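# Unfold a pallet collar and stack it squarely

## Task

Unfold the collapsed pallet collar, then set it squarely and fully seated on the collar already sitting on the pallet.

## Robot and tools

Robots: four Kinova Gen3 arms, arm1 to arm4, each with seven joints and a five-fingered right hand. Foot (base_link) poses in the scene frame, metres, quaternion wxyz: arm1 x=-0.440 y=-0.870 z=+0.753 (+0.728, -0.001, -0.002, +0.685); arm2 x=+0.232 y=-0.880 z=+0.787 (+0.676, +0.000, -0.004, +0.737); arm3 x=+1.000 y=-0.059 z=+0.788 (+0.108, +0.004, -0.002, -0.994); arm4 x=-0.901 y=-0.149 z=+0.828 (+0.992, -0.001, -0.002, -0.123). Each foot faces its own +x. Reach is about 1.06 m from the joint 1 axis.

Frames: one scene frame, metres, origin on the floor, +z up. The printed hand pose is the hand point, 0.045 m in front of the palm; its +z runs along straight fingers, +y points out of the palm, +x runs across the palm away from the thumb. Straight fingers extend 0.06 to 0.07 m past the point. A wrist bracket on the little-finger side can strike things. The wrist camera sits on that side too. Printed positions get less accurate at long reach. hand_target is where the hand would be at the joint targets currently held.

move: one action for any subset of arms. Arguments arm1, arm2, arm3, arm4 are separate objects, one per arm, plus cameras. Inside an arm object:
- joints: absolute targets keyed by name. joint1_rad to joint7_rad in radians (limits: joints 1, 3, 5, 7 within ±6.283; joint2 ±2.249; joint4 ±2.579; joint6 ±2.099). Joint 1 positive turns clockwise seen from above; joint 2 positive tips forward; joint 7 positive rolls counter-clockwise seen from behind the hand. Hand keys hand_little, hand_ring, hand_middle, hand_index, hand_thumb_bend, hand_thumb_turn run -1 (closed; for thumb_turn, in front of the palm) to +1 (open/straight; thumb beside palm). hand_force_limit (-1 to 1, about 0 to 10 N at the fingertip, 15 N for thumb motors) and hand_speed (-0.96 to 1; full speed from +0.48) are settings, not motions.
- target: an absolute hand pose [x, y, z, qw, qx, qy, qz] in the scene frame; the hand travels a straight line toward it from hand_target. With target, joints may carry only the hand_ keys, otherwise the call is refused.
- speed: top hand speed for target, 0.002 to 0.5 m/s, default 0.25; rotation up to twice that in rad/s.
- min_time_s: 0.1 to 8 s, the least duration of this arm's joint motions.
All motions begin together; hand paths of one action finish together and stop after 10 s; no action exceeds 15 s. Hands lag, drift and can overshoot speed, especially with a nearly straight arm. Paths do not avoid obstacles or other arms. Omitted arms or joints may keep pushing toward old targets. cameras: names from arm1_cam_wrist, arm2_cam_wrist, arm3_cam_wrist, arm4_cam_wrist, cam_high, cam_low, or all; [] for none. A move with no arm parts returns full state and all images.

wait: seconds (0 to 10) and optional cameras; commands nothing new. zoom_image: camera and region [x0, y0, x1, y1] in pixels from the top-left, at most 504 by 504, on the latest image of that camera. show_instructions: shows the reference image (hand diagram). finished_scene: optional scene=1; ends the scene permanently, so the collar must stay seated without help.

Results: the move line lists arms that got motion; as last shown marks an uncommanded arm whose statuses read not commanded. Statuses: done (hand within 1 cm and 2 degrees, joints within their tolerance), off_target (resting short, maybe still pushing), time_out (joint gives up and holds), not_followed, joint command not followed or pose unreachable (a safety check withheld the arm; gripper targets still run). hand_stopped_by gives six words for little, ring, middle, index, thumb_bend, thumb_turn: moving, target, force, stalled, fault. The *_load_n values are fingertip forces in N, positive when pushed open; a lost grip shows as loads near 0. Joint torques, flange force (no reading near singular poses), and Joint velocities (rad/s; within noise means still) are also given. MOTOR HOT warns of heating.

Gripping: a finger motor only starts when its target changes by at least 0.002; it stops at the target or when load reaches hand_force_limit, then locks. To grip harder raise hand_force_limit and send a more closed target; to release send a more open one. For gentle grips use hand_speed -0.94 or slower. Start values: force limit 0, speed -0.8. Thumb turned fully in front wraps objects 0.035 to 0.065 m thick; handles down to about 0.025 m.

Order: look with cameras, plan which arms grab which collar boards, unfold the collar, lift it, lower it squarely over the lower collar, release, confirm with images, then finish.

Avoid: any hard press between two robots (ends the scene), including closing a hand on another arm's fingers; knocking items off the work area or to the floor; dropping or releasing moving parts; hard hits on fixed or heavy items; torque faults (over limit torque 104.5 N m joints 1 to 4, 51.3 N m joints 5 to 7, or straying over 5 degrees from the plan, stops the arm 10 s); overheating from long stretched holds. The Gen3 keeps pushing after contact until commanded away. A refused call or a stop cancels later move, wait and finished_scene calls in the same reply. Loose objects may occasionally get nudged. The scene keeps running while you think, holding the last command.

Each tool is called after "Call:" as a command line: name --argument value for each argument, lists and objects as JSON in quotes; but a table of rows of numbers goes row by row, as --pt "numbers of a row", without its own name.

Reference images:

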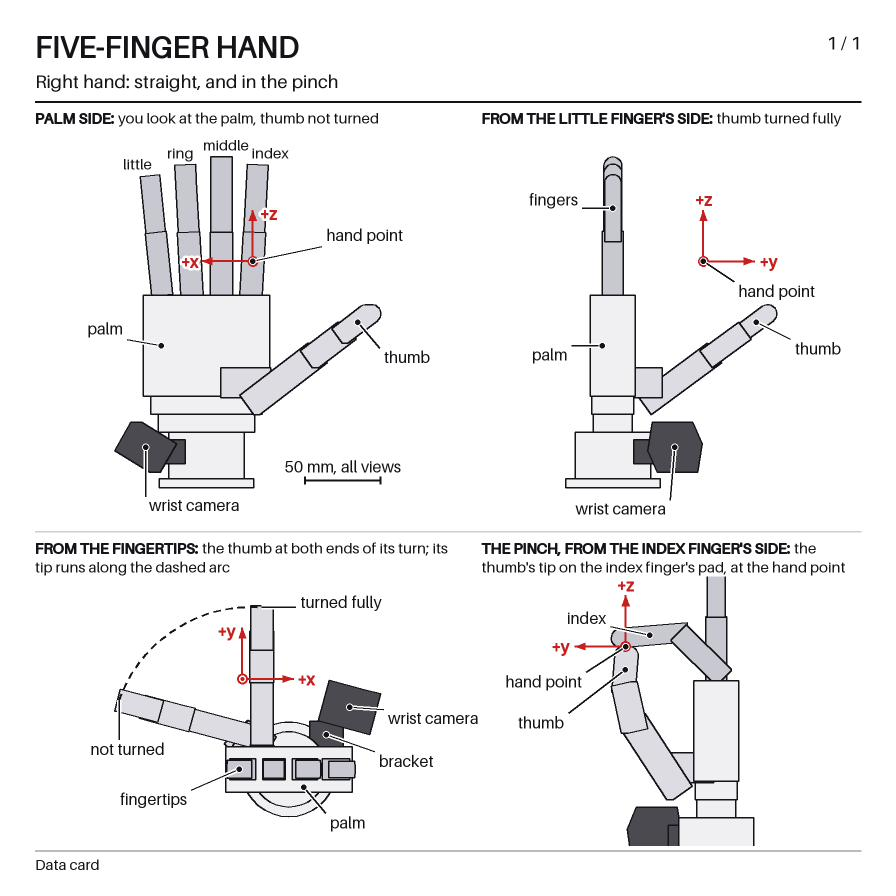

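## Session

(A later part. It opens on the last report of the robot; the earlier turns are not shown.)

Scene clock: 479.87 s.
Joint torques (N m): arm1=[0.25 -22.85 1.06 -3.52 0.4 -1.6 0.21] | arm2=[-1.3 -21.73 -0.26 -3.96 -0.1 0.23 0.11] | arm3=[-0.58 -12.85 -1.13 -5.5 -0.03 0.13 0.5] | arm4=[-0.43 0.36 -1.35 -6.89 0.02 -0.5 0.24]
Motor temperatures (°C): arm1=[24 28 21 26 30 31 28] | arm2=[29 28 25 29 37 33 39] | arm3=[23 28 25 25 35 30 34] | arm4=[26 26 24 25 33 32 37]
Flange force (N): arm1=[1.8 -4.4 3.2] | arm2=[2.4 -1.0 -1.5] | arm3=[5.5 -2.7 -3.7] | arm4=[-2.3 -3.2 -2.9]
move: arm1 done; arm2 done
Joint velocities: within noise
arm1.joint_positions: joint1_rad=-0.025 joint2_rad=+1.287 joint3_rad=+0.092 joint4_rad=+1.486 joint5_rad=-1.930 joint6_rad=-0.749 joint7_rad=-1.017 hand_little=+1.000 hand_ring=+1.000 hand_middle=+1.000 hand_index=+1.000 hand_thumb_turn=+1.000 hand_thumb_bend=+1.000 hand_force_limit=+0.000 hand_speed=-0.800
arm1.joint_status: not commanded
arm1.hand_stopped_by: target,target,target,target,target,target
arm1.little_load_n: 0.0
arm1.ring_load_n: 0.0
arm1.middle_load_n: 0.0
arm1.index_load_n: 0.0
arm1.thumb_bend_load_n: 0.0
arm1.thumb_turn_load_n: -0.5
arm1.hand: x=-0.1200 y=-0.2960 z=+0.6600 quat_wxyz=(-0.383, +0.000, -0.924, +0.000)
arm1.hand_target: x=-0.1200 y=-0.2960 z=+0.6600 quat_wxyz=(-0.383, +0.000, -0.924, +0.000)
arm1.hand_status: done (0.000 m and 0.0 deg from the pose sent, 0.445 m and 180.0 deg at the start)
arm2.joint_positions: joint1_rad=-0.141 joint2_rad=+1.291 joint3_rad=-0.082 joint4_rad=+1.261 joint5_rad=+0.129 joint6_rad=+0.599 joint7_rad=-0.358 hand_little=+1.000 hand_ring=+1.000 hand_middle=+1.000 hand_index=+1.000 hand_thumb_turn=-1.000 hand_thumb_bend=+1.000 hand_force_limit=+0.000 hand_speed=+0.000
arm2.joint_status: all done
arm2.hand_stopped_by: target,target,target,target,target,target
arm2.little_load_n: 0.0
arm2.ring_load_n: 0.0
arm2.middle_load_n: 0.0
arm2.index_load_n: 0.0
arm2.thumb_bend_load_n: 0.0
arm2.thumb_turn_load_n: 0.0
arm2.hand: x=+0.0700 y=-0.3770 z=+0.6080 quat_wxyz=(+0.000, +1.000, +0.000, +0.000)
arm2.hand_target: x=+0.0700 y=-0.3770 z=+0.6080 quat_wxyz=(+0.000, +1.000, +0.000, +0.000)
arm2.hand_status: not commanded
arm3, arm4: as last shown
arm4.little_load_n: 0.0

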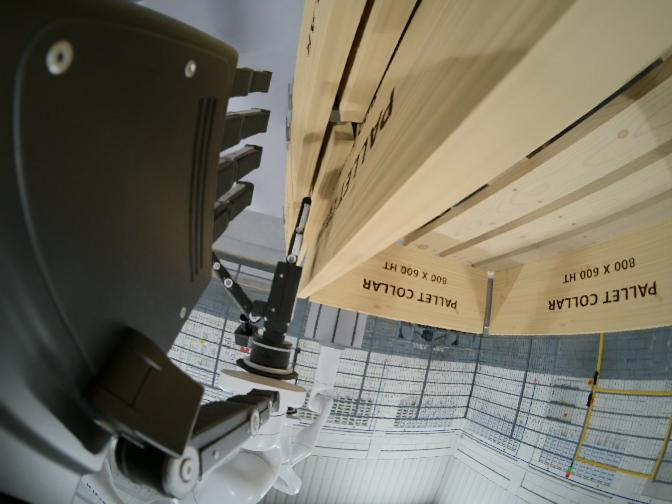

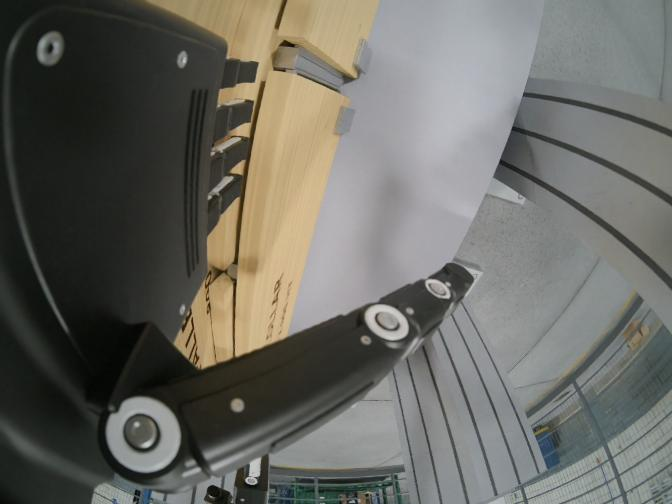

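Call:
move --arm2 '{"target": [0.07, -0.376, 0.599, 0, 1, 0, 0], "speed": 0.05}' --cameras '["arm1_cam_wrist", "arm2_cam_wrist"]'

Call:
zoom_image --camera "arm1_cam_wrist" --region '[270, 100, 370, 240]'

Call:
zoom_image --camera "arm2_cam_wrist" --region '[200, 50, 300, 220]'

Scene clock: 500.10 s.
Joint torques (N m): arm1=[0.19 -22.81 1.06 -3.4 0.37 -1.66 0.24] | arm2=[-1.23 -21.78 -0.17 -3.94 -0.07 0.23 0.15] | arm3=[-0.54 -12.83 -1.09 -5.53 -0.04 0.12 0.49] | arm4=[-0.4 0.4 -1.36 -6.91 0.05 -0.53 0.27]
Motor temperatures (°C): arm1=[24 28 21 26 30 31 28] | arm2=[29 28 25 29 37 33 39] | arm3=[23 28 25 25 35 30 34] | arm4=[26 26 24 25 33 32 37]
Flange force (N): arm1=[1.8 -4.2 3.5] | arm2=[2.2 -0.8 -1.6] | arm3=[5.6 -2.6 -3.7] | arm4=[-2.1 -3.2 -2.8]
move: arm2 done
Joint velocities: within noise
arm1, arm3, arm4: as last shown
arm1.thumb_turn_load_n: 0.0
arm2.joint_positions: joint1_rad=-0.141 joint2_rad=+1.311 joint3_rad=-0.081 joint4_rad=+1.246 joint5_rad=+0.130 joint6_rad=+0.594 joint7_rad=-0.357 hand_little=+1.000 hand_ring=+1.000 hand_middle=+1.000 hand_index=+1.000 hand_thumb_turn=-1.000 hand_thumb_bend=+1.000 hand_force_limit=+0.000 hand_speed=+0.000
arm2.joint_status: not commanded
arm2.hand_stopped_by: target,target,target,target,target,target
arm2.little_load_n: 0.0
arm2.ring_load_n: 0.0
arm2.middle_load_n: 0.0
arm2.index_load_n: 0.0
arm2.thumb_bend_load_n: -0.5
arm2.thumb_turn_load_n: 0.0
arm2.hand: x=+0.0700 y=-0.3760 z=+0.5990 quat_wxyz=(+0.000, +1.000, +0.000, +0.000)
arm2.hand_target: x=+0.0700 y=-0.3760 z=+0.5990 quat_wxyz=(+0.000, +1.000, +0.000, +0.000)
arm2.hand_status: done (0.000 m and 0.0 deg from the pose sent, 0.009 m and 0.0 deg at the start)

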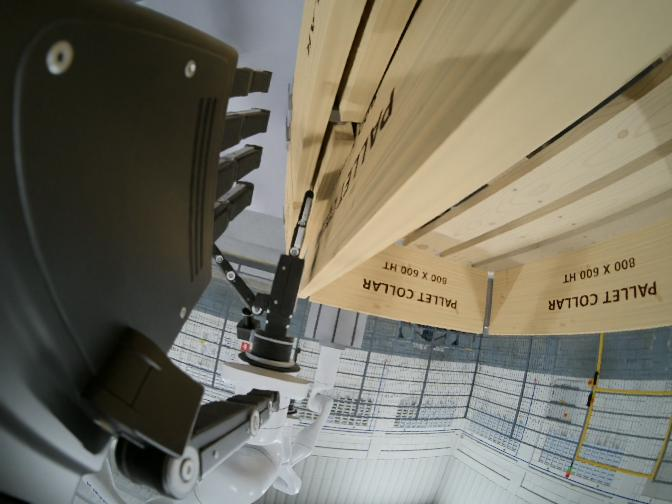

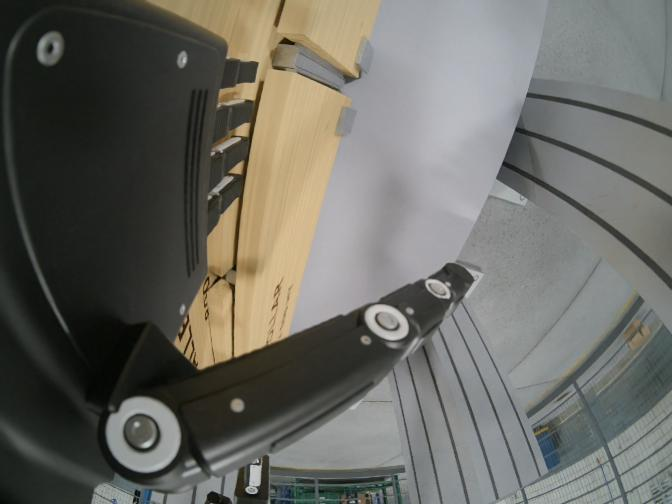

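Scaled by 3.600 from the camera's image (finer frame: 960x720).

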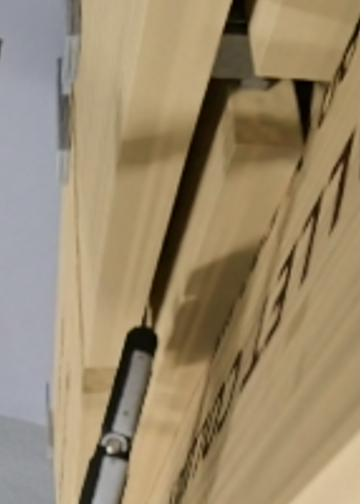

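Scaled by 2.965 from the camera's image (finer frame: 960x720).

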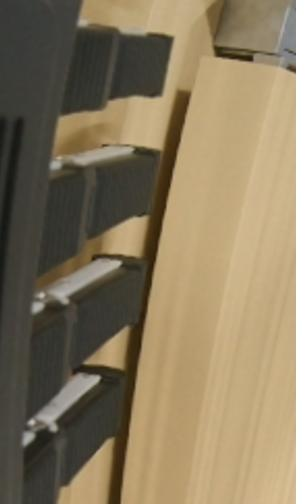

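Call:
move --arm2 '{"target": [0.07, -0.376, 0.591, 0, 1, 0, 0], "speed": 0.05}' --cameras '["arm1_cam_wrist", "arm2_cam_wrist"]'

Call:
zoom_image --camera "arm1_cam_wrist" --region '[270, 100, 370, 240]'

Scene clock: 510.43 s.
Joint torques (N m): arm1=[0.3 -22.84 1.09 -3.41 0.38 -1.73 0.29] | arm2=[-1.36 -21.84 -0.14 -3.87 -0.03 0.26 0.11] | arm3=[-0.57 -12.82 -1.1 -5.53 -0.04 0.13 0.49] | arm4=[-0.47 0.36 -1.34 -6.95 0.04 -0.54 0.23]
Motor temperatures (°C): arm1=[24 28 21 26 30 32 28] | arm2=[29 28 25 29 37 33 39] | arm3=[23 28 25 25 35 30 34] | arm4=[26 26 24 25 33 32 37]
Flange force (N): arm1=[2.0 -4.5 3.5] | arm2=[2.5 -1.0 -1.5] | arm3=[5.6 -2.7 -3.7] | arm4=[-2.2 -3.2 -2.7]
move: arm2 done
Joint velocities: within noise
arm1, arm3, arm4: as last shown
arm2.joint_positions: joint1_rad=-0.142 joint2_rad=+1.327 joint3_rad=-0.080 joint4_rad=+1.237 joint5_rad=+0.131 joint6_rad=+0.587 joint7_rad=-0.357 hand_little=+1.000 hand_ring=+1.000 hand_middle=+1.000 hand_index=+1.000 hand_thumb_turn=-1.000 hand_thumb_bend=+1.000 hand_force_limit=+0.000 hand_speed=+0.000
arm2.joint_status: not commanded
arm2.hand_stopped_by: target,target,target,target,target,target
arm2.little_load_n: 0.0
arm2.ring_load_n: 0.0
arm2.middle_load_n: 0.0
arm2.index_load_n: 0.0
arm2.thumb_bend_load_n: 0.0
arm2.thumb_turn_load_n: 0.0
arm2.hand: x=+0.0700 y=-0.3760 z=+0.5910 quat_wxyz=(+0.000, +1.000, +0.000, +0.000)
arm2.hand_target: x=+0.0700 y=-0.3760 z=+0.5910 quat_wxyz=(+0.000, +1.000, +0.000, +0.000)
arm2.hand_status: done (0.000 m and 0.0 deg from the pose sent, 0.008 m and 0.0 deg at the start)
arm3.thumb_bend_load_n: -0.5
arm4.thumb_bend_load_n: -0.5

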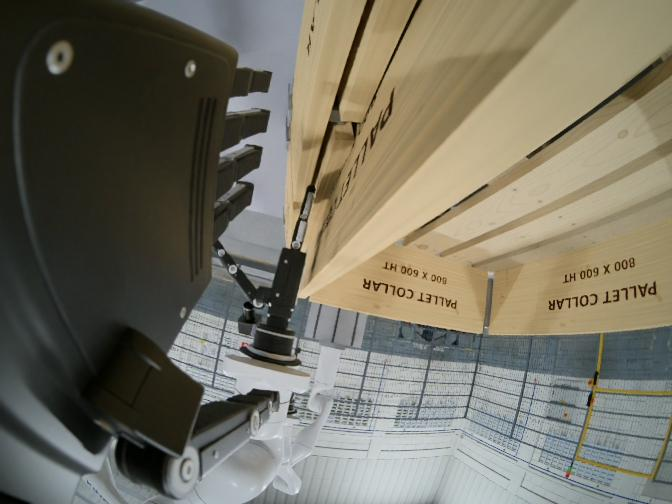

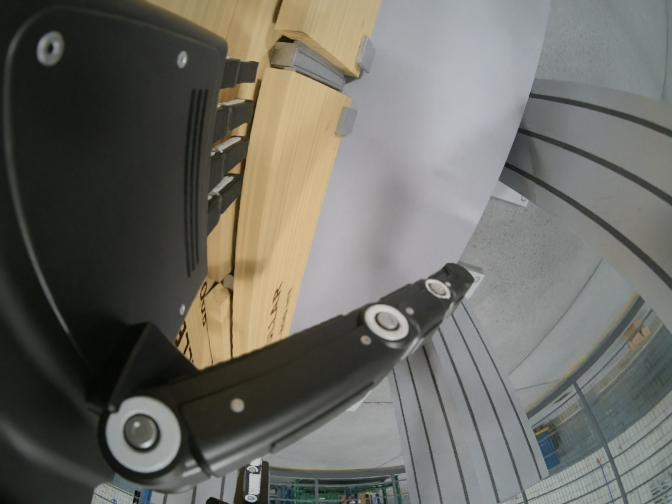

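Scaled by 3.600 from the camera's image (finer frame: 960x720).

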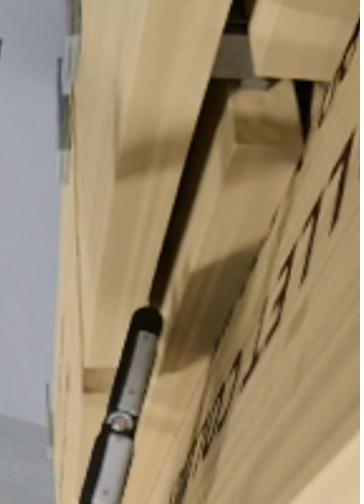

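Call:
move --arm2 '{"target": [0.07, -0.376, 0.584, 0, 1, 0, 0], "speed": 0.05}'

Call:
move --arm2 '{"target": [0.07, -0.376, 0.578, 0, 1, 0, 0], "speed": 0.05}' --cameras '["arm1_cam_wrist", "arm2_cam_wrist"]'

Call:
zoom_image --camera "arm1_cam_wrist" --region '[270, 100, 370, 240]'

Scene clock: 514.97 s.
Joint torques (N m): arm1=[0.3 -22.82 1.08 -3.36 0.41 -1.67 0.23] | arm2=[-1.31 -21.86 -0.15 -3.79 -0.05 0.24 0.13] | arm3=[-0.57 -12.79 -1.08 -5.5 -0.02 0.16 0.49] | arm4=[-0.39 0.4 -1.32 -6.9 0.01 -0.55 0.22]
Motor temperatures (°C): arm1=[24 28 21 26 30 32 28] | arm2=[29 28 25 29 37 33 39] | arm3=[23 28 25 25 35 30 34] | arm4=[26 26 24 25 33 32 37]
Flange force (N): arm1=[2.0 -4.0 3.4] | arm2=[2.3 -1.2 -1.5] | arm3=[5.6 -2.7 -3.7] | arm4=[-2.2 -3.2 -2.9]
move: arm2 done
Joint velocities: within noise
arm1, arm3: as last shown
arm1.thumb_bend_load_n: -0.5
arm2.joint_positions: joint1_rad=-0.142 joint2_rad=+1.342 joint3_rad=-0.080 joint4_rad=+1.227 joint5_rad=+0.131 joint6_rad=+0.582 joint7_rad=-0.357 hand_little=+1.000 hand_ring=+1.000 hand_middle=+1.000 hand_index=+1.000 hand_thumb_turn=-1.000 hand_thumb_bend=+1.000 hand_force_limit=+0.000 hand_speed=+0.000
arm2.joint_status: not commanded
arm2.hand_stopped_by: target,target,target,target,target,target
arm2.little_load_n: 0.0
arm2.ring_load_n: 0.0
arm2.middle_load_n: 0.0
arm2.index_load_n: 0.0
arm2.thumb_bend_load_n: -0.5
arm2.thumb_turn_load_n: 0.0
arm2.hand: x=+0.0700 y=-0.3760 z=+0.5840 quat_wxyz=(+0.000, +1.000, +0.000, +0.000)
arm2.hand_target: x=+0.0700 y=-0.3760 z=+0.5840 quat_wxyz=(+0.000, +1.000, +0.000, +0.000)
arm2.hand_status: done (0.000 m and 0.0 deg from the pose sent, 0.007 m and 0.0 deg at the start)
arm3.thumb_bend_load_n: 0.0
arm3.thumb_turn_load_n: -0.5
arm4.joint_positions: joint1_rad=-0.447 joint2_rad=-0.420 joint3_rad=-0.077 joint4_rad=+1.464 joint5_rad=-0.045 joint6_rad=+1.972 joint7_rad=-2.054 hand_little=+1.000 hand_ring=+1.000 hand_middle=+1.000 hand_index=+1.000 hand_thumb_turn=+1.000 hand_thumb_bend=+1.000 hand_force_limit=+0.000 hand_speed=-0.800
arm4.joint_status: not commanded
arm4.hand_stopped_by: target,target,target,target,target,target
arm4.little_load_n: 0.0
arm4.ring_load_n: 0.0
arm4.middle_load_n: 0.0
arm4.index_load_n: 0.0
arm4.thumb_bend_load_n: 0.0
arm4.thumb_turn_load_n: 0.0
arm4.hand: x=-0.7253 y=-0.0607 z=+1.3433 quat_wxyz=(-0.058, -0.094, -0.994, -0.026)
arm4.hand_target: x=-0.7253 y=-0.0607 z=+1.3433 quat_wxyz=(-0.058, -0.094, -0.994, -0.026)
arm4.hand_status: not commanded
pictures: none

Scene clock: 515.93 s.
Joint torques (N m): arm1=[0.4 -22.8 1.09 -3.43 0.41 -1.69 0.23] | arm2=[-1.95 -15.92 -0.71 -0.3 -0.28 1.37 0.15] | arm3=[-0.57 -12.8 -1.06 -5.52 -0.03 0.14 0.52] | arm4=[-0.39 0.42 -1.34 -6.91 0 -0.54 0.24]
Motor temperatures (°C): arm1=[24 28 21 26 30 32 28] | arm2=[29 28 25 29 37 33 39] | arm3=[23 28 25 25 35 30 34] | arm4=[26 26 24 25 33 32 37]
Flange force (N): arm1=[2.0 -4.4 3.2] | arm2=[2.4 -5.4 -8.5] | arm3=[5.7 -2.7 -3.7] | arm4=[-2.1 -3.3 -2.9]
move: arm2 done
Joint velocities: within noise
arm1, arm4: as last shown
arm1.index_load_n: -0.5
arm1.thumb_bend_load_n: 0.0
arm2.joint_positions: joint1_rad=-0.143 joint2_rad=+1.355 joint3_rad=-0.079 joint4_rad=+1.219 joint5_rad=+0.132 joint6_rad=+0.577 joint7_rad=-0.357 hand_little=+1.000 hand_ring=+1.000 hand_middle=+1.000 hand_index=+1.000 hand_thumb_turn=-1.000 hand_thumb_bend=+1.000 hand_force_limit=+0.000 hand_speed=+0.000
arm2.joint_status: not commanded
arm2.hand_stopped_by: target,target,target,target,target,target
arm2.little_load_n: 0.0
arm2.ring_load_n: 0.0
arm2.middle_load_n: 0.0
arm2.index_load_n: 0.0
arm2.thumb_bend_load_n: 0.0
arm2.thumb_turn_load_n: 0.0
arm2.hand: x=+0.0700 y=-0.3760 z=+0.5780 quat_wxyz=(+0.000, +1.000, +0.000, +0.000)
arm2.hand_target: x=+0.0700 y=-0.3760 z=+0.5780 quat_wxyz=(+0.000, +1.000, +0.000, +0.000)
arm2.hand_status: done (0.000 m and 0.0 deg from the pose sent, 0.006 m and 0.0 deg at the start)
arm3.joint_positions: joint1_rad=-0.325 joint2_rad=+0.561 joint3_rad=+0.024 joint4_rad=+1.956 joint5_rad=-0.010 joint6_rad=+0.620 joint7_rad=-2.083 hand_little=+1.000 hand_ring=+1.000 hand_middle=+1.000 hand_index=+1.000 hand_thumb_turn=+1.000 hand_thumb_bend=+1.000 hand_force_limit=+0.000 hand_speed=-0.800
arm3.joint_status: not commanded
arm3.hand_stopped_by: target,target,target,target,target,target
arm3.little_load_n: 0.0
arm3.ring_load_n: 0.0
arm3.middle_load_n: 0.0
arm3.index_load_n: 0.0
arm3.thumb_bend_load_n: 0.0
arm3.thumb_turn_load_n: 0.0
arm3.hand: x=+0.6000 y=-0.3000 z=+0.8500 quat_wxyz=(+0.000, -1.000, +0.000, +0.000)
arm3.hand_target: x=+0.6000 y=-0.3000 z=+0.8500 quat_wxyz=(+0.000, -1.000, +0.000, +0.000)
arm3.hand_status: not commanded

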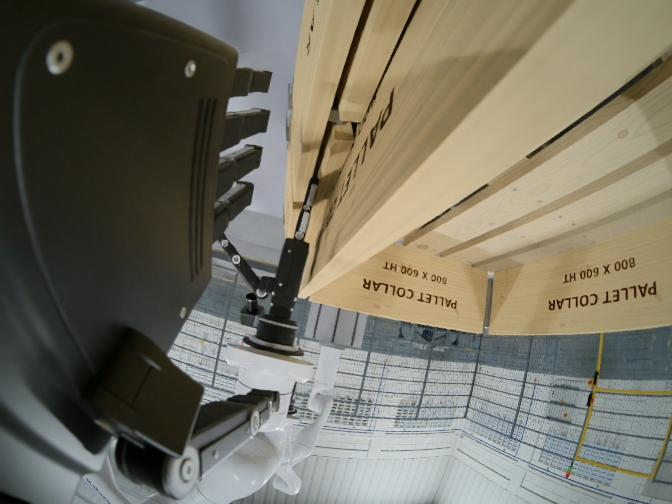

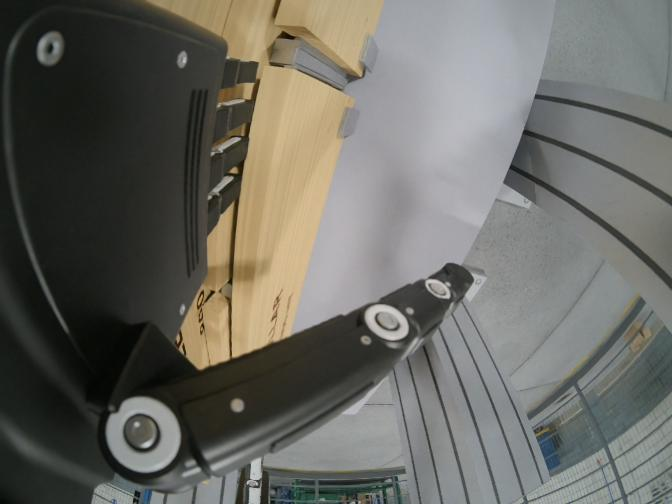

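Scaled by 3.600 from the camera's image (finer frame: 960x720).

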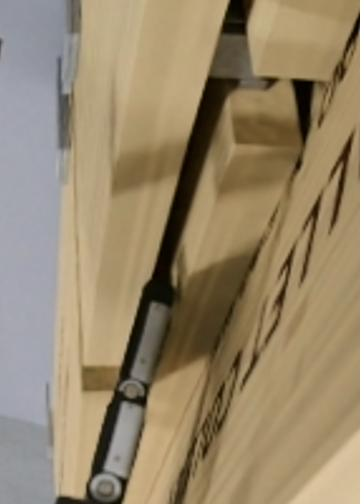

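Call:
move --arm2 '{"target": [0.07, -0.375, 0.573, 0, 1, 0, 0], "speed": 0.03}' --cameras '["arm1_cam_wrist"]'

Call:
zoom_image --camera "arm1_cam_wrist" --region '[270, 100, 370, 240]'

Scene clock: 523.63 s.
Joint torques (N m): arm1=[0.27 -22.83 1.11 -3.39 0.37 -1.67 0.19] | arm2=[-1.46 -16.86 -0.27 -2.14 -0.03 0.33 0.12] | arm3=[-0.57 -12.83 -1.09 -5.52 -0.05 0.13 0.5] | arm4=[-0.47 0.37 -1.36 -6.9 -0.02 -0.51 0.23]
Motor temperatures (°C): arm1=[24 28 21 26 30 32 28] | arm2=[29 28 25 29 37 33 39] | arm3=[23 28 25 25 35 30 34] | arm4=[26 26 24 25 33 32 37]
Flange force (N): arm1=[1.9 -3.9 3.4] | arm2=[2.4 -1.6 -9.9] | arm3=[5.6 -2.7 -3.7] | arm4=[-2.3 -3.3 -2.9]
move: arm2 done
Joint velocities: within noise
arm1, arm3, arm4: as last shown
arm1.index_load_n: 0.0
arm1.thumb_bend_load_n: -0.5
arm2.joint_positions: joint1_rad=-0.143 joint2_rad=+1.367 joint3_rad=-0.079 joint4_rad=+1.208 joint5_rad=+0.132 joint6_rad=+0.576 joint7_rad=-0.357 hand_little=+1.000 hand_ring=+1.000 hand_middle=+1.000 hand_index=+1.000 hand_thumb_turn=-1.000 hand_thumb_bend=+1.000 hand_force_limit=+0.000 hand_speed=+0.000
arm2.joint_status: not commanded
arm2.hand_stopped_by: target,target,target,target,target,target
arm2.little_load_n: 0.0
arm2.ring_load_n: 0.0
arm2.middle_load_n: 0.0
arm2.index_load_n: 0.0
arm2.thumb_bend_load_n: -0.5
arm2.thumb_turn_load_n: 0.0
arm2.hand: x=+0.0700 y=-0.3750 z=+0.5730 quat_wxyz=(+0.000, +1.000, +0.000, +0.000)
arm2.hand_target: x=+0.0700 y=-0.3750 z=+0.5730 quat_wxyz=(+0.000, +1.000, +0.000, +0.000)
arm2.hand_status: done (0.000 m and 0.0 deg from the pose sent, 0.005 m and 0.0 deg at the start)

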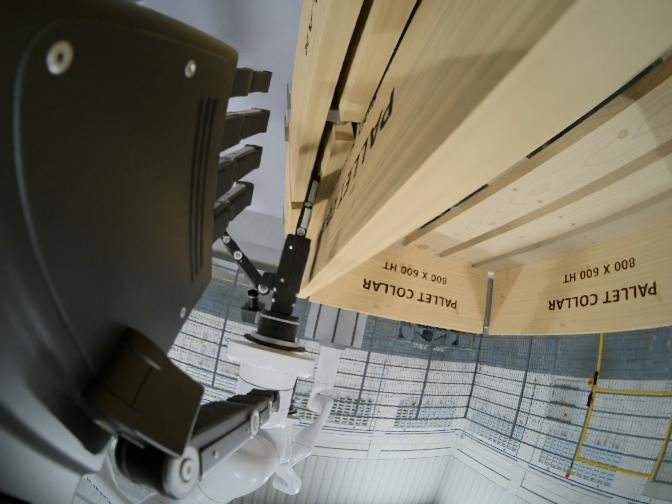

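Scaled by 3.600 from the camera's image (finer frame: 960x720).

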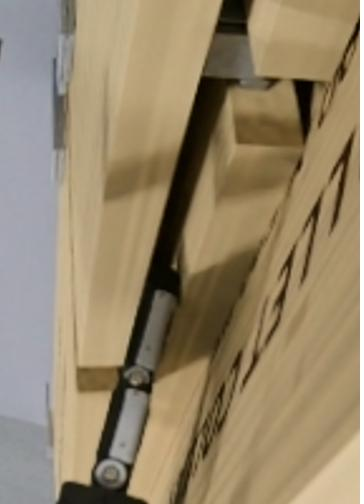

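Call:
move --arm2 '{"target": [0.07, -0.375, 0.562, 0, 1, 0, 0], "speed": 0.03}' --cameras '["arm1_cam_wrist"]'

Call:
zoom_image --camera "arm1_cam_wrist" --region '[270, 100, 370, 240]'

Scene clock: 529.33 s.
Joint torques (N m): arm1=[0.31 -22.82 1.08 -3.38 0.37 -1.59 0.2] | arm2=[-0.28 -17.8 1.39 -6.68 0.55 -2.64 0.08] | arm3=[-0.58 -12.83 -1.09 -5.52 -0.02 0.14 0.49] | arm4=[-0.46 0.39 -1.37 -6.89 0.03 -0.5 0.2]
Motor temperatures (°C): arm1=[24 28 21 26 30 32 28] | arm2=[29 28 25 29 37 33 39] | arm3=[23 28 25 25 35 30 34] | arm4=[26 26 24 25 33 32 37]
Flange force (N): arm1=[2.0 -3.9 3.3] | arm2=[2.8 8.5 -16.9] | arm3=[5.6 -2.7 -3.7] | arm4=[-2.3 -3.4 -2.8]
move: arm2 done
Joint velocities: within noise
arm1, arm3, arm4: as last shown
arm1.thumb_bend_load_n: 0.0
arm2.joint_positions: joint1_rad=-0.143 joint2_rad=+1.390 joint3_rad=-0.078 joint4_rad=+1.191 joint5_rad=+0.132 joint6_rad=+0.569 joint7_rad=-0.356 hand_little=+1.000 hand_ring=+1.000 hand_middle=+0.999 hand_index=+1.000 hand_thumb_turn=-1.000 hand_thumb_bend=+1.000 hand_force_limit=+0.000 hand_speed=+0.000
arm2.joint_status: not commanded
arm2.hand_stopped_by: target,target,target,target,target,target
arm2.little_load_n: 0.0
arm2.ring_load_n: -5.5
arm2.middle_load_n: -9.5
arm2.index_load_n: 0.0
arm2.thumb_bend_load_n: 0.0
arm2.thumb_turn_load_n: 0.0
arm2.hand: x=+0.0700 y=-0.3750 z=+0.5620 quat_wxyz=(+0.000, +1.000, +0.000, +0.000)
arm2.hand_target: x=+0.0700 y=-0.3750 z=+0.5620 quat_wxyz=(+0.000, +1.000, +0.000, +0.000)
arm2.hand_status: done (0.000 m and 0.0 deg from the pose sent, 0.011 m and 0.0 deg at the start)

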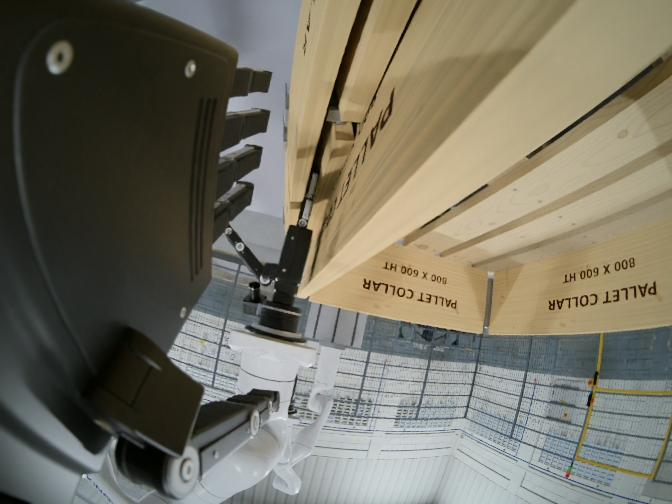

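Scaled by 3.600 from the camera's image (finer frame: 960x720).

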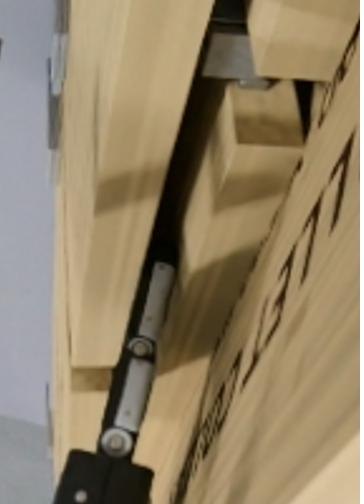

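Call:
move --arm2 '{"target": [0.07, -0.385, 0.562, 0, 1, 0, 0], "speed": 0.03}' --cameras '["arm1_cam_wrist"]'

Call:
zoom_image --camera "arm1_cam_wrist" --region '[270, 100, 370, 240]'

Scene clock: 534.53 s.
Joint torques (N m): arm1=[0.24 -22.8 1.01 -3.36 0.39 -1.7 0.19] | arm2=[-1.12 -19.25 0.25 -2.41 0.03 0.49 0.14] | arm3=[-0.57 -12.84 -1.07 -5.52 -0.05 0.12 0.49] | arm4=[-0.41 0.41 -1.33 -6.89 0.02 -0.56 0.22]
Motor temperatures (°C): arm1=[24 28 21 26 30 32 28] | arm2=[29 28 25 29 37 33 39] | arm3=[23 28 25 25 35 30 34] | arm4=[26 26 24 25 33 32 37]
Flange force (N): arm1=[1.8 -4.0 3.5] | arm2=[1.7 -2.3 -5.0] | arm3=[5.6 -2.7 -3.7] | arm4=[-2.2 -3.3 -3.0]
move: arm2 done
Joint velocities: within noise
arm1, arm3, arm4: as last shown
arm2.joint_positions: joint1_rad=-0.148 joint2_rad=+1.377 joint3_rad=-0.075 joint4_rad=+1.237 joint5_rad=+0.133 joint6_rad=+0.536 joint7_rad=-0.365 hand_little=+1.000 hand_ring=+1.000 hand_middle=+1.000 hand_index=+1.000 hand_thumb_turn=-1.000 hand_thumb_bend=+1.000 hand_force_limit=+0.000 hand_speed=+0.000
arm2.joint_status: not commanded
arm2.hand_stopped_by: target,target,target,target,target,target
arm2.little_load_n: 0.0
arm2.ring_load_n: 0.0
arm2.middle_load_n: -1.0
arm2.index_load_n: 0.0
arm2.thumb_bend_load_n: 0.0
arm2.thumb_turn_load_n: 0.0
arm2.hand: x=+0.0700 y=-0.3850 z=+0.5620 quat_wxyz=(+0.000, +1.000, +0.000, +0.000)
arm2.hand_target: x=+0.0700 y=-0.3850 z=+0.5620 quat_wxyz=(+0.000, +1.000, +0.000, +0.000)
arm2.hand_status: done (0.000 m and 0.0 deg from the pose sent, 0.010 m and 0.0 deg at the start)
arm3.thumb_bend_load_n: -0.5

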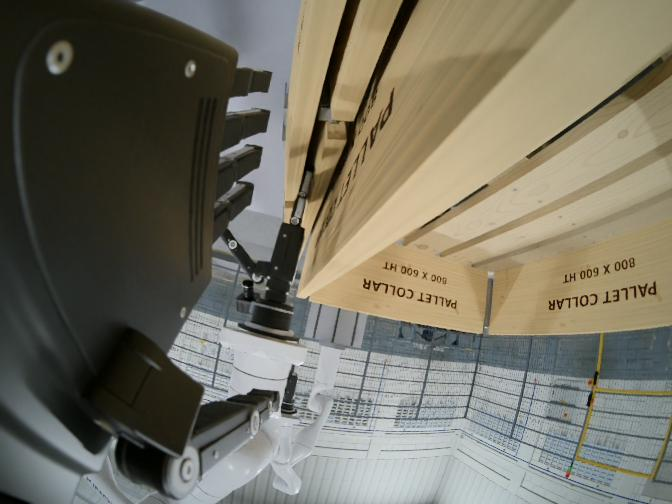

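Scaled by 3.600 from the camera's image (finer frame: 960x720).

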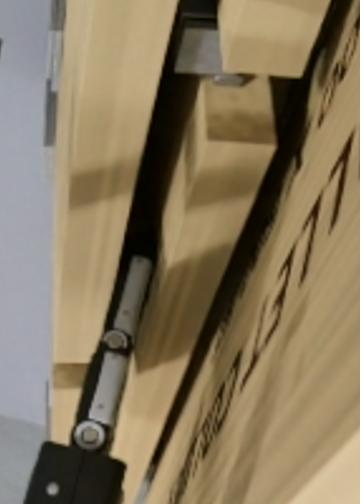

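Call:
move --arm2 '{"target": [0.065, -0.385, 0.545, 0, 1, 0, 0], "speed": 0.04}' --cameras '[]'

Call:
move --arm2 '{"target": [0.076, -0.3905, 0.545, 0, 0.9962, 0.0872, 0], "speed": 0.04}' --cameras '["arm1_cam_wrist"]'

Call:
zoom_image --camera "arm1_cam_wrist" --region '[250, 80, 390, 260]'

Scene clock: 555.07 s.
Joint torques (N m): arm1=[0.28 -22.81 1.12 -3.34 0.44 -1.63 0.22] | arm2=[-2.21 -17.54 -1.04 -2.02 -0.22 0.22 0.27] | arm3=[-0.58 -12.83 -1.08 -5.5 -0.03 0.16 0.5] | arm4=[-0.44 0.34 -1.35 -6.89 -0.02 -0.5 0.21]
Motor temperatures (°C): arm1=[24 28 21 26 30 32 28] | arm2=[29 28 25 29 37 33 39] | arm3=[23 28 25 25 35 30 34] | arm4=[26 26 24 25 33 32 37]
Flange force (N): arm1=[2.0 -3.7 3.3] | arm2=[3.4 -2.6 -8.4] | arm3=[5.6 -2.7 -3.6] | arm4=[-2.4 -3.3 -2.9]
move: arm2 done
Joint velocities: within noise
arm1.joint_positions: joint1_rad=-0.025 joint2_rad=+1.287 joint3_rad=+0.092 joint4_rad=+1.486 joint5_rad=-1.930 joint6_rad=-0.749 joint7_rad=-1.017 hand_little=+1.000 hand_ring=+1.000 hand_middle=+1.000 hand_index=+1.000 hand_thumb_turn=+1.000 hand_thumb_bend=+1.000 hand_force_limit=+0.000 hand_speed=-0.800
arm1.joint_status: not commanded
arm1.hand_stopped_by: target,target,target,target,target,target
arm1.little_load_n: 0.0
arm1.ring_load_n: 0.0
arm1.middle_load_n: 0.0
arm1.index_load_n: 0.0
arm1.thumb_bend_load_n: 0.0
arm1.thumb_turn_load_n: 0.0
arm1.hand: x=-0.1200 y=-0.2960 z=+0.6600 quat_wxyz=(-0.383, +0.000, -0.924, +0.000)
arm1.hand_target: x=-0.1200 y=-0.2960 z=+0.6600 quat_wxyz=(-0.383, +0.000, -0.924, +0.000)
arm1.hand_status: not commanded
arm2.joint_positions: joint1_rad=-0.158 joint2_rad=+1.416 joint3_rad=-0.073 joint4_rad=+1.205 joint5_rad=+0.132 joint6_rad=+0.530 joint7_rad=-0.371 hand_little=+1.000 hand_ring=+1.000 hand_middle=+1.000 hand_index=+1.000 hand_thumb_turn=-1.000 hand_thumb_bend=+1.000 hand_force_limit=+0.000 hand_speed=+0.000
arm2.joint_status: not commanded
arm2.hand_stopped_by: target,target,target,target,target,target
arm2.little_load_n: -0.5
arm2.ring_load_n: 0.0
arm2.middle_load_n: -3.5
arm2.index_load_n: 0.0
arm2.thumb_bend_load_n: 0.0
arm2.thumb_turn_load_n: 0.0
arm2.hand: x=+0.0650 y=-0.3850 z=+0.5450 quat_wxyz=(+0.000, +1.000, +0.000, +0.000)
arm2.hand_target: x=+0.0650 y=-0.3850 z=+0.5450 quat_wxyz=(+0.000, +1.000, +0.000, +0.000)
arm2.hand_status: done (0.000 m and 0.0 deg from the pose sent, 0.018 m and 0.0 deg at the start)
arm3, arm4: as last shown
arm3.thumb_bend_load_n: 0.0

Scene clock: 557.73 s.
Joint torques (N m): arm1=[0.26 -22.83 1.1 -3.4 0.37 -1.6 0.23] | arm2=[-2.8 -19.34 -1.43 -3.23 0.26 -0.32 0.75] | arm3=[-0.61 -12.85 -1.07 -5.52 -0.03 0.14 0.49] | arm4=[-0.45 0.44 -1.43 -6.87 0.05 -0.56 0.23]
Motor temperatures (°C): arm1=[24 28 21 26 30 32 28] | arm2=[29 28 25 29 37 33 39] | arm3=[23 28 25 25 35 30 34] | arm4=[26 26 24 25 33 32 37]
Flange force (N): arm1=[1.9 -4.0 3.4] | arm2=[4.1 0.0 -6.8] | arm3=[5.5 -2.8 -3.6] | arm4=[-2.2 -3.5 -3.0]
move: arm2 done
Joint velocities: within noise
arm1, arm3, arm4: as last shown
arm2.joint_positions: joint1_rad=-0.141 joint2_rad=+1.416 joint3_rad=-0.107 joint4_rad=+1.209 joint5_rad=+0.197 joint6_rad=+0.531 joint7_rad=-0.241 hand_little=+0.999 hand_ring=+0.999 hand_middle=+1.000 hand_index=+1.000 hand_thumb_turn=-1.000 hand_thumb_bend=+1.000 hand_force_limit=+0.000 hand_speed=+0.000
arm2.joint_status: not commanded
arm2.hand_stopped_by: target,target,target,target,target,target
arm2.little_load_n: -10.5
arm2.ring_load_n: -6.0
arm2.middle_load_n: 0.0
arm2.index_load_n: 0.5
arm2.thumb_bend_load_n: 0.0
arm2.thumb_turn_load_n: 0.0
arm2.hand: x=+0.0760 y=-0.3905 z=+0.5450 quat_wxyz=(+0.000, +0.996, +0.087, +0.000)
arm2.hand_target: x=+0.0760 y=-0.3905 z=+0.5450 quat_wxyz=(+0.000, +0.996, +0.087, +0.000)
arm2.hand_status: done (0.000 m and 0.0 deg from the pose sent, 0.012 m and 10.0 deg at the start)
arm3.little_load_n: -0.5

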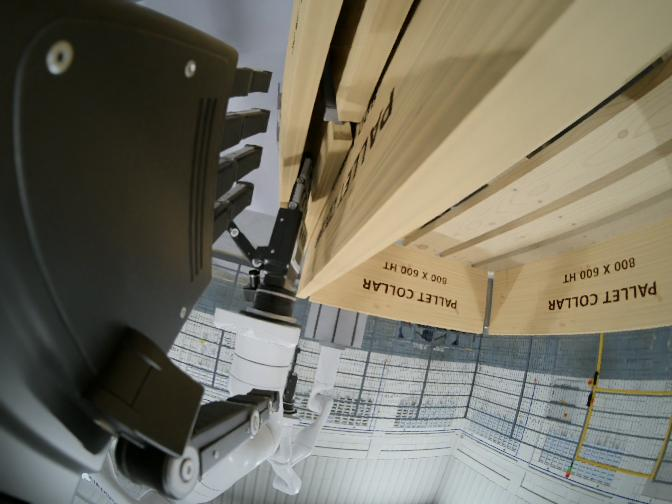

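Scaled by 2.800 from the camera's image (finer frame: 960x720).

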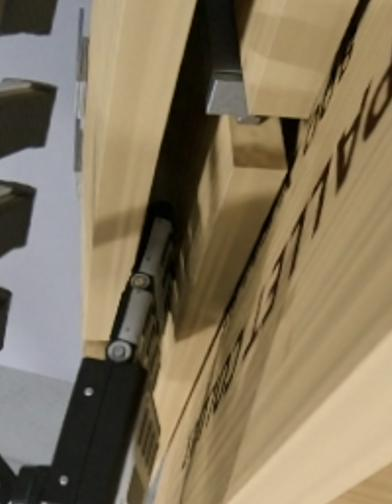

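Call:
move --arm2 '{"target": [0.086, -0.3965, 0.542, 0, 0.9848, 0.1736, 0], "speed": 0.03}' --cameras '["arm1_cam_wrist"]'

Call:
zoom_image --camera "arm1_cam_wrist" --region '[250, 80, 390, 260]'

Scene clock: 568.57 s.
Joint torques (N m): arm1=[0.33 -22.81 1.09 -3.44 0.33 -1.74 0.22] | arm2=[-4.74 -13.27 -3.1 -2.36 0.43 -1.39 1.45] | arm3=[-0.56 -12.87 -1.09 -5.5 -0.01 0.14 0.5] | arm4=[-0.42 0.37 -1.4 -6.94 0.02 -0.54 0.21]
Motor temperatures (°C): arm1=[24 28 21 26 30 32 28] | arm2=[29 28 25 29 37 33 39] | arm3=[23 28 25 25 35 30 34] | arm4=[26 26 24 25 33 32 37]
Flange force (N): arm1=[1.9 -4.6 3.4] | arm2=[6.0 2.7 -19.5] | arm3=[5.5 -2.6 -3.6] | arm4=[-2.3 -3.5 -2.7]
move: arm2 done
Joint velocities: within noise
arm1, arm3, arm4: as last shown
arm2.joint_positions: joint1_rad=-0.129 joint2_rad=+1.420 joint3_rad=-0.138 joint4_rad=+1.217 joint5_rad=+0.262 joint6_rad=+0.526 joint7_rad=-0.117 hand_little=+0.998 hand_ring=+1.000 hand_middle=+1.000 hand_index=+1.000 hand_thumb_turn=-1.000 hand_thumb_bend=+1.000 hand_force_limit=+0.000 hand_speed=+0.000
arm2.joint_status: not commanded
arm2.hand_stopped_by: target,target,target,target,target,target
arm2.little_load_n: -30.0
arm2.ring_load_n: -1.5
arm2.middle_load_n: 0.0
arm2.index_load_n: 1.0
arm2.thumb_bend_load_n: 0.0
arm2.thumb_turn_load_n: 0.0
arm2.hand: x=+0.0860 y=-0.3965 z=+0.5420 quat_wxyz=(+0.000, +0.985, +0.174, +0.000)
arm2.hand_target: x=+0.0860 y=-0.3965 z=+0.5420 quat_wxyz=(+0.000, +0.985, +0.174, +0.000)
arm2.hand_status: done (0.000 m and 0.0 deg from the pose sent, 0.012 m and 10.0 deg at the start)
arm3.little_load_n: 0.0
arm3.thumb_bend_load_n: -0.5
arm4.thumb_bend_load_n: -0.5

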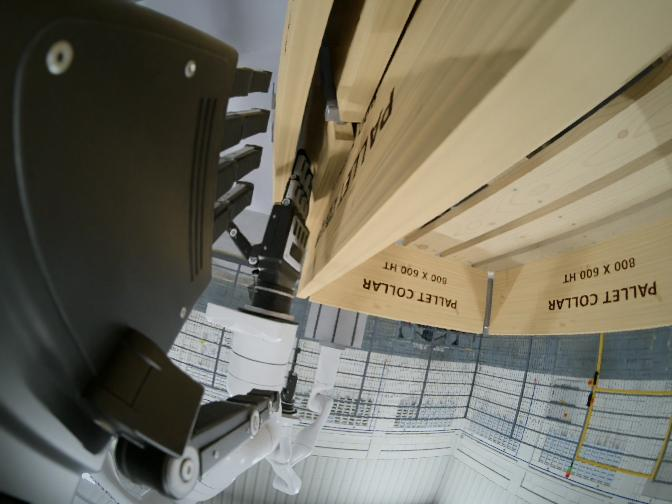

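Scaled by 2.800 from the camera's image (finer frame: 960x720).

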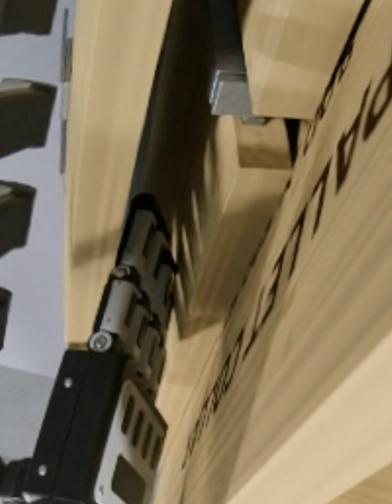

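Call:
move --arm2 '{"target": [0.086, -0.4065, 0.542, 0, 0.9848, 0.1736, 0], "speed": 0.03}' --cameras '["arm1_cam_wrist", "arm2_cam_wrist", "arm3_cam_wrist", "cam_high"]'

Scene clock: 572.47 s.
Joint torques (N m): arm1=[0.36 -22.75 1.08 -3.4 0.4 -1.69 0.27] | arm2=[-2.72 -16.66 -1 -3.76 0.79 -1.39 1.16] | arm3=[-0.58 -12.83 -1.07 -5.49 -0.03 0.14 0.48] | arm4=[-0.48 0.37 -1.37 -6.89 0.06 -0.52 0.24]
Motor temperatures (°C): arm1=[24 28 21 26 30 32 28] | arm2=[29 28 25 29 37 33 39] | arm3=[23 28 25 25 35 30 34] | arm4=[26 26 24 25 33 32 37]
Flange force (N): arm1=[2.0 -4.4 3.2] | arm2=[3.0 3.3 -14.2] | arm3=[5.5 -2.7 -3.7] | arm4=[-2.2 -3.2 -2.9]
move: arm2 done
Joint velocities: within noise
arm1, arm3: as last shown
arm1.little_load_n: 0.5
arm2.joint_positions: joint1_rad=-0.135 joint2_rad=+1.408 joint3_rad=-0.131 joint4_rad=+1.261 joint5_rad=+0.264 joint6_rad=+0.493 joint7_rad=-0.129 hand_little=+0.998 hand_ring=+1.000 hand_middle=+1.000 hand_index=+1.000 hand_thumb_turn=-1.000 hand_thumb_bend=+1.000 hand_force_limit=+0.000 hand_speed=+0.000
arm2.joint_status: not commanded
arm2.hand_stopped_by: target,target,target,target,target,target
arm2.little_load_n: -24.5
arm2.ring_load_n: 0.0
arm2.middle_load_n: 0.0
arm2.index_load_n: 0.5
arm2.thumb_bend_load_n: 0.0
arm2.thumb_turn_load_n: 0.0
arm2.hand: x=+0.0860 y=-0.4065 z=+0.5420 quat_wxyz=(+0.000, +0.985, +0.174, +0.000)
arm2.hand_target: x=+0.0860 y=-0.4065 z=+0.5420 quat_wxyz=(+0.000, +0.985, +0.174, +0.000)
arm2.hand_status: done (0.000 m and 0.0 deg from the pose sent, 0.010 m and 0.0 deg at the start)
arm3.thumb_bend_load_n: 0.0
arm4.joint_positions: joint1_rad=-0.447 joint2_rad=-0.420 joint3_rad=-0.077 joint4_rad=+1.464 joint5_rad=-0.045 joint6_rad=+1.972 joint7_rad=-2.054 hand_little=+1.000 hand_ring=+1.000 hand_middle=+1.000 hand_index=+1.000 hand_thumb_turn=+1.000 hand_thumb_bend=+1.000 hand_force_limit=+0.000 hand_speed=-0.800
arm4.joint_status: not commanded
arm4.hand_stopped_by: target,target,target,target,target,target
arm4.little_load_n: 0.0
arm4.ring_load_n: 0.0
arm4.middle_load_n: 0.5
arm4.index_load_n: 0.0
arm4.thumb_bend_load_n: 0.0
arm4.thumb_turn_load_n: 0.0
arm4.hand: x=-0.7253 y=-0.0607 z=+1.3433 quat_wxyz=(-0.058, -0.094, -0.994, -0.026)
arm4.hand_target: x=-0.7253 y=-0.0607 z=+1.3433 quat_wxyz=(-0.058, -0.094, -0.994, -0.026)
arm4.hand_status: not commanded

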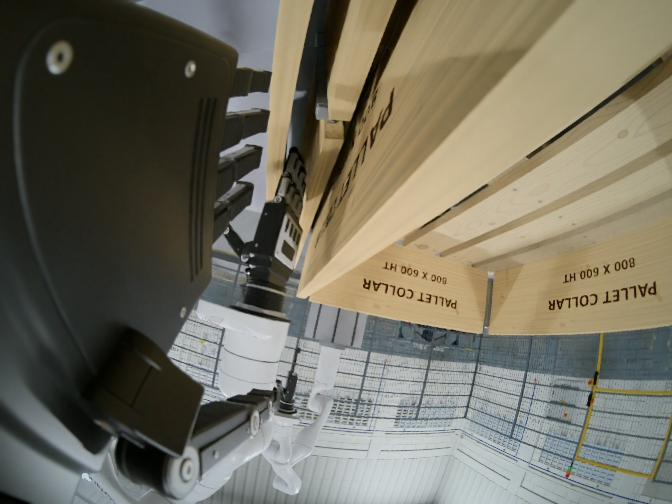

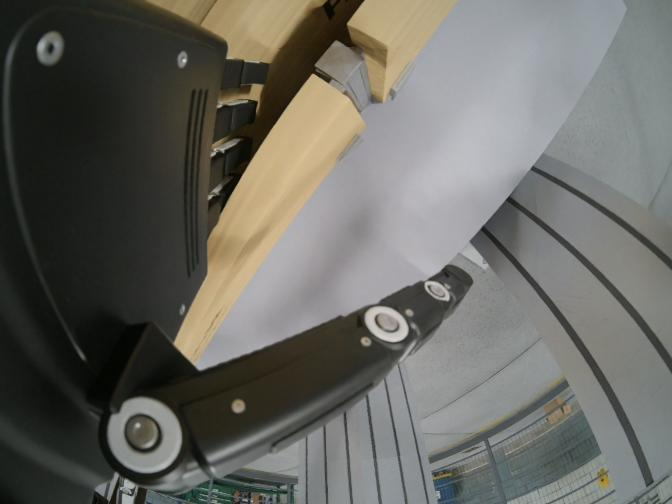

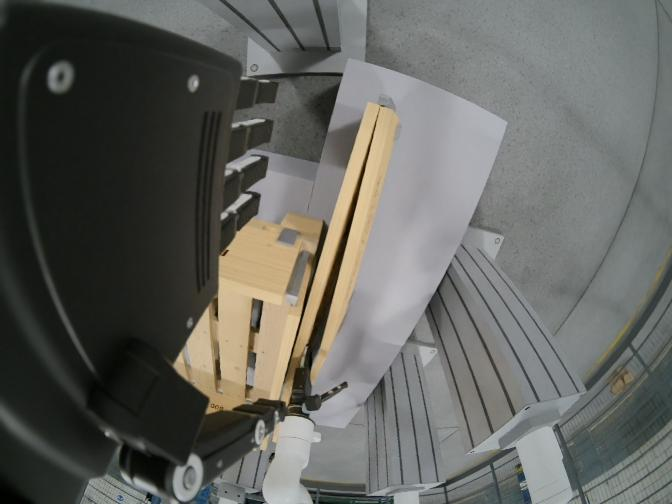

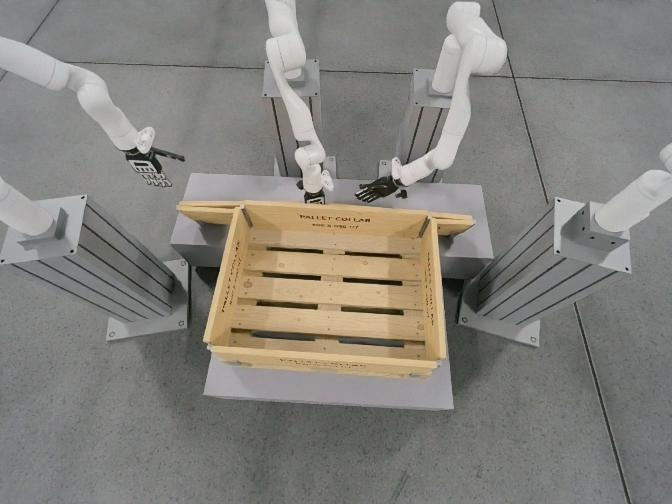

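Call:
move --arm2 '{"target": [0.061, -0.4095, 0.538, 0, 0.9994, -0.0349, 0], "speed": 0.05}' --cameras '[]'

Call:
move --arm2 '{"target": [0.061, -0.45, 0.535, 0, 0.9994, -0.0349, 0], "speed": 0.05}' --cameras '["arm1_cam_wrist", "arm2_cam_wrist", "arm3_cam_wrist"]'

Scene clock: 599.20 s.
Joint torques (N m): arm1=[0.23 -22.87 0.99 -3.37 0.46 -1.65 0.21] | arm2=[-0.32 -21.61 1.12 -5.02 0.08 -1.15 -0.09] | arm3=[-0.59 -12.83 -1.07 -5.51 -0.02 0.15 0.52] | arm4=[-0.43 0.4 -1.36 -6.9 0.05 -0.52 0.18]
Motor temperatures (°C): arm1=[24 28 21 26 30 32 28] | arm2=[29 28 25 29 37 33 39] | arm3=[23 28 25 25 35 30 34] | arm4=[26 26 24 25 33 32 37]
Flange force (N): arm1=[1.9 -3.8 3.5] | arm2=[2.3 2.7 -4.7] | arm3=[5.6 -2.7 -3.6] | arm4=[-2.2 -3.4 -2.8]
move: arm2 done
Joint velocities: within noise
arm1, arm4: as last shown
arm1.little_load_n: 0.0
arm2.joint_positions: joint1_rad=-0.183 joint2_rad=+1.401 joint3_rad=-0.048 joint4_rad=+1.310 joint5_rad=+0.099 joint6_rad=+0.438 joint7_rad=-0.437 hand_little=+1.000 hand_ring=+1.000 hand_middle=+0.999 hand_index=+1.000 hand_thumb_turn=-1.000 hand_thumb_bend=+1.000 hand_force_limit=+0.000 hand_speed=+0.000
arm2.joint_status: not commanded
arm2.hand_stopped_by: target,target,target,target,target,target
arm2.little_load_n: 0.0
arm2.ring_load_n: 0.0
arm2.middle_load_n: -3.5
arm2.index_load_n: -6.0
arm2.thumb_bend_load_n: 0.0
arm2.thumb_turn_load_n: 0.0
arm2.hand: x=+0.0610 y=-0.4095 z=+0.5380 quat_wxyz=(+0.000, +0.999, -0.035, +0.000)
arm2.hand_target: x=+0.0610 y=-0.4095 z=+0.5380 quat_wxyz=(+0.000, +0.999, -0.035, +0.000)
arm2.hand_status: done (0.000 m and 0.0 deg from the pose sent, 0.025 m and 24.0 deg at the start)
arm3.joint_positions: joint1_rad=-0.325 joint2_rad=+0.561 joint3_rad=+0.024 joint4_rad=+1.956 joint5_rad=-0.010 joint6_rad=+0.620 joint7_rad=-2.083 hand_little=+1.000 hand_ring=+1.000 hand_middle=+1.000 hand_index=+1.000 hand_thumb_turn=+1.000 hand_thumb_bend=+1.000 hand_force_limit=+0.000 hand_speed=-0.800
arm3.joint_status: not commanded
arm3.hand_stopped_by: target,target,target,target,target,target
arm3.little_load_n: 0.0
arm3.ring_load_n: 0.0
arm3.middle_load_n: 0.0
arm3.index_load_n: 0.0
arm3.thumb_bend_load_n: -0.5
arm3.thumb_turn_load_n: 0.0
arm3.hand: x=+0.6000 y=-0.3000 z=+0.8500 quat_wxyz=(+0.000, -1.000, +0.000, +0.000)
arm3.hand_target: x=+0.6000 y=-0.3000 z=+0.8500 quat_wxyz=(+0.000, -1.000, +0.000, +0.000)
arm3.hand_status: not commanded
arm4.middle_load_n: 0.0
arm4.index_load_n: 0.5

Scene clock: 600.50 s.
Joint torques (N m): arm1=[0.34 -22.88 1.06 -3.4 0.39 -1.65 0.26] | arm2=[-1.33 -19.85 -0.49 -1.35 -0.22 0.66 0.02] | arm3=[-0.54 -12.84 -1.04 -5.5 -0.03 0.14 0.48] | arm4=[-0.42 0.44 -1.34 -6.93 0.03 -0.56 0.22]
Motor temperatures (°C): arm1=[24 28 21 26 30 32 28] | arm2=[29 28 25 29 37 33 39] | arm3=[23 28 25 25 35 30 34] | arm4=[26 26 24 25 33 32 37]
Flange force (N): arm1=[2.1 -4.2 3.4] | arm2=[2.5 -2.4 -0.7] | arm3=[5.6 -2.6 -3.7] | arm4=[-2.1 -3.3 -2.8]
move: arm2 done
Joint velocities: within noise
arm1, arm3, arm4: as last shown
arm1.little_load_n: -0.5
arm1.thumb_turn_load_n: 0.5
arm2.joint_positions: joint1_rad=-0.211 joint2_rad=+1.373 joint3_rad=-0.036 joint4_rad=+1.464 joint5_rad=+0.095 joint6_rad=+0.310 joint7_rad=-0.465 hand_little=+1.000 hand_ring=+1.000 hand_middle=+1.000 hand_index=+1.000 hand_thumb_turn=-1.000 hand_thumb_bend=+1.000 hand_force_limit=+0.000 hand_speed=+0.000
arm2.joint_status: not commanded
arm2.hand_stopped_by: target,target,target,target,target,target
arm2.little_load_n: 0.0
arm2.ring_load_n: 0.0
arm2.middle_load_n: 0.0
arm2.index_load_n: 0.0
arm2.thumb_bend_load_n: -0.5
arm2.thumb_turn_load_n: 0.0
arm2.hand: x=+0.0609 y=-0.4498 z=+0.5351 quat_wxyz=(+0.000, +0.999, -0.035, +0.000)
arm2.hand_target: x=+0.0610 y=-0.4500 z=+0.5350 quat_wxyz=(+0.000, +0.999, -0.035, +0.000)
arm2.hand_status: done (0.000 m and 0.0 deg from the pose sent, 0.041 m and 0.0 deg at the start)
arm4.ring_load_n: -0.5
arm4.index_load_n: 0.0

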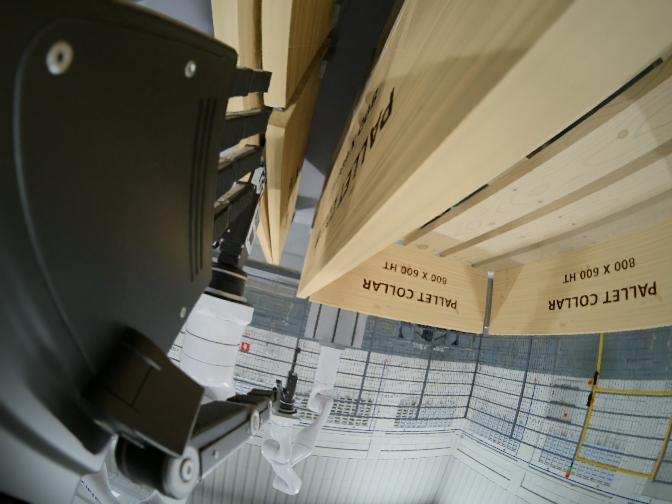

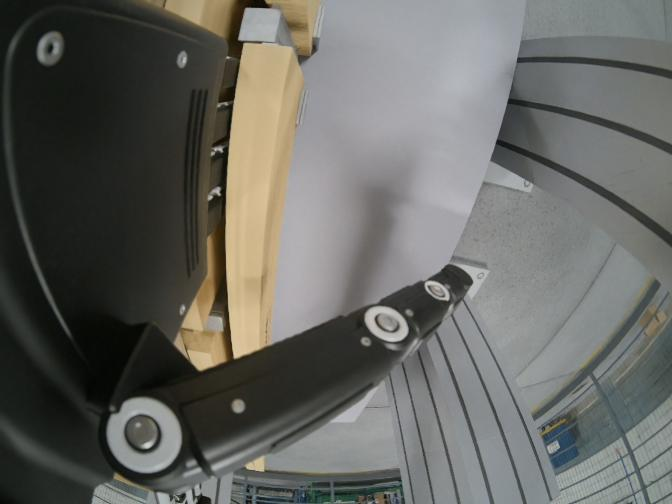

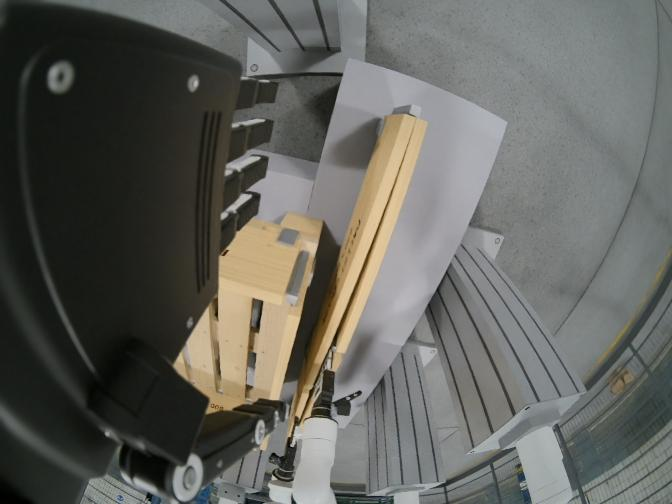

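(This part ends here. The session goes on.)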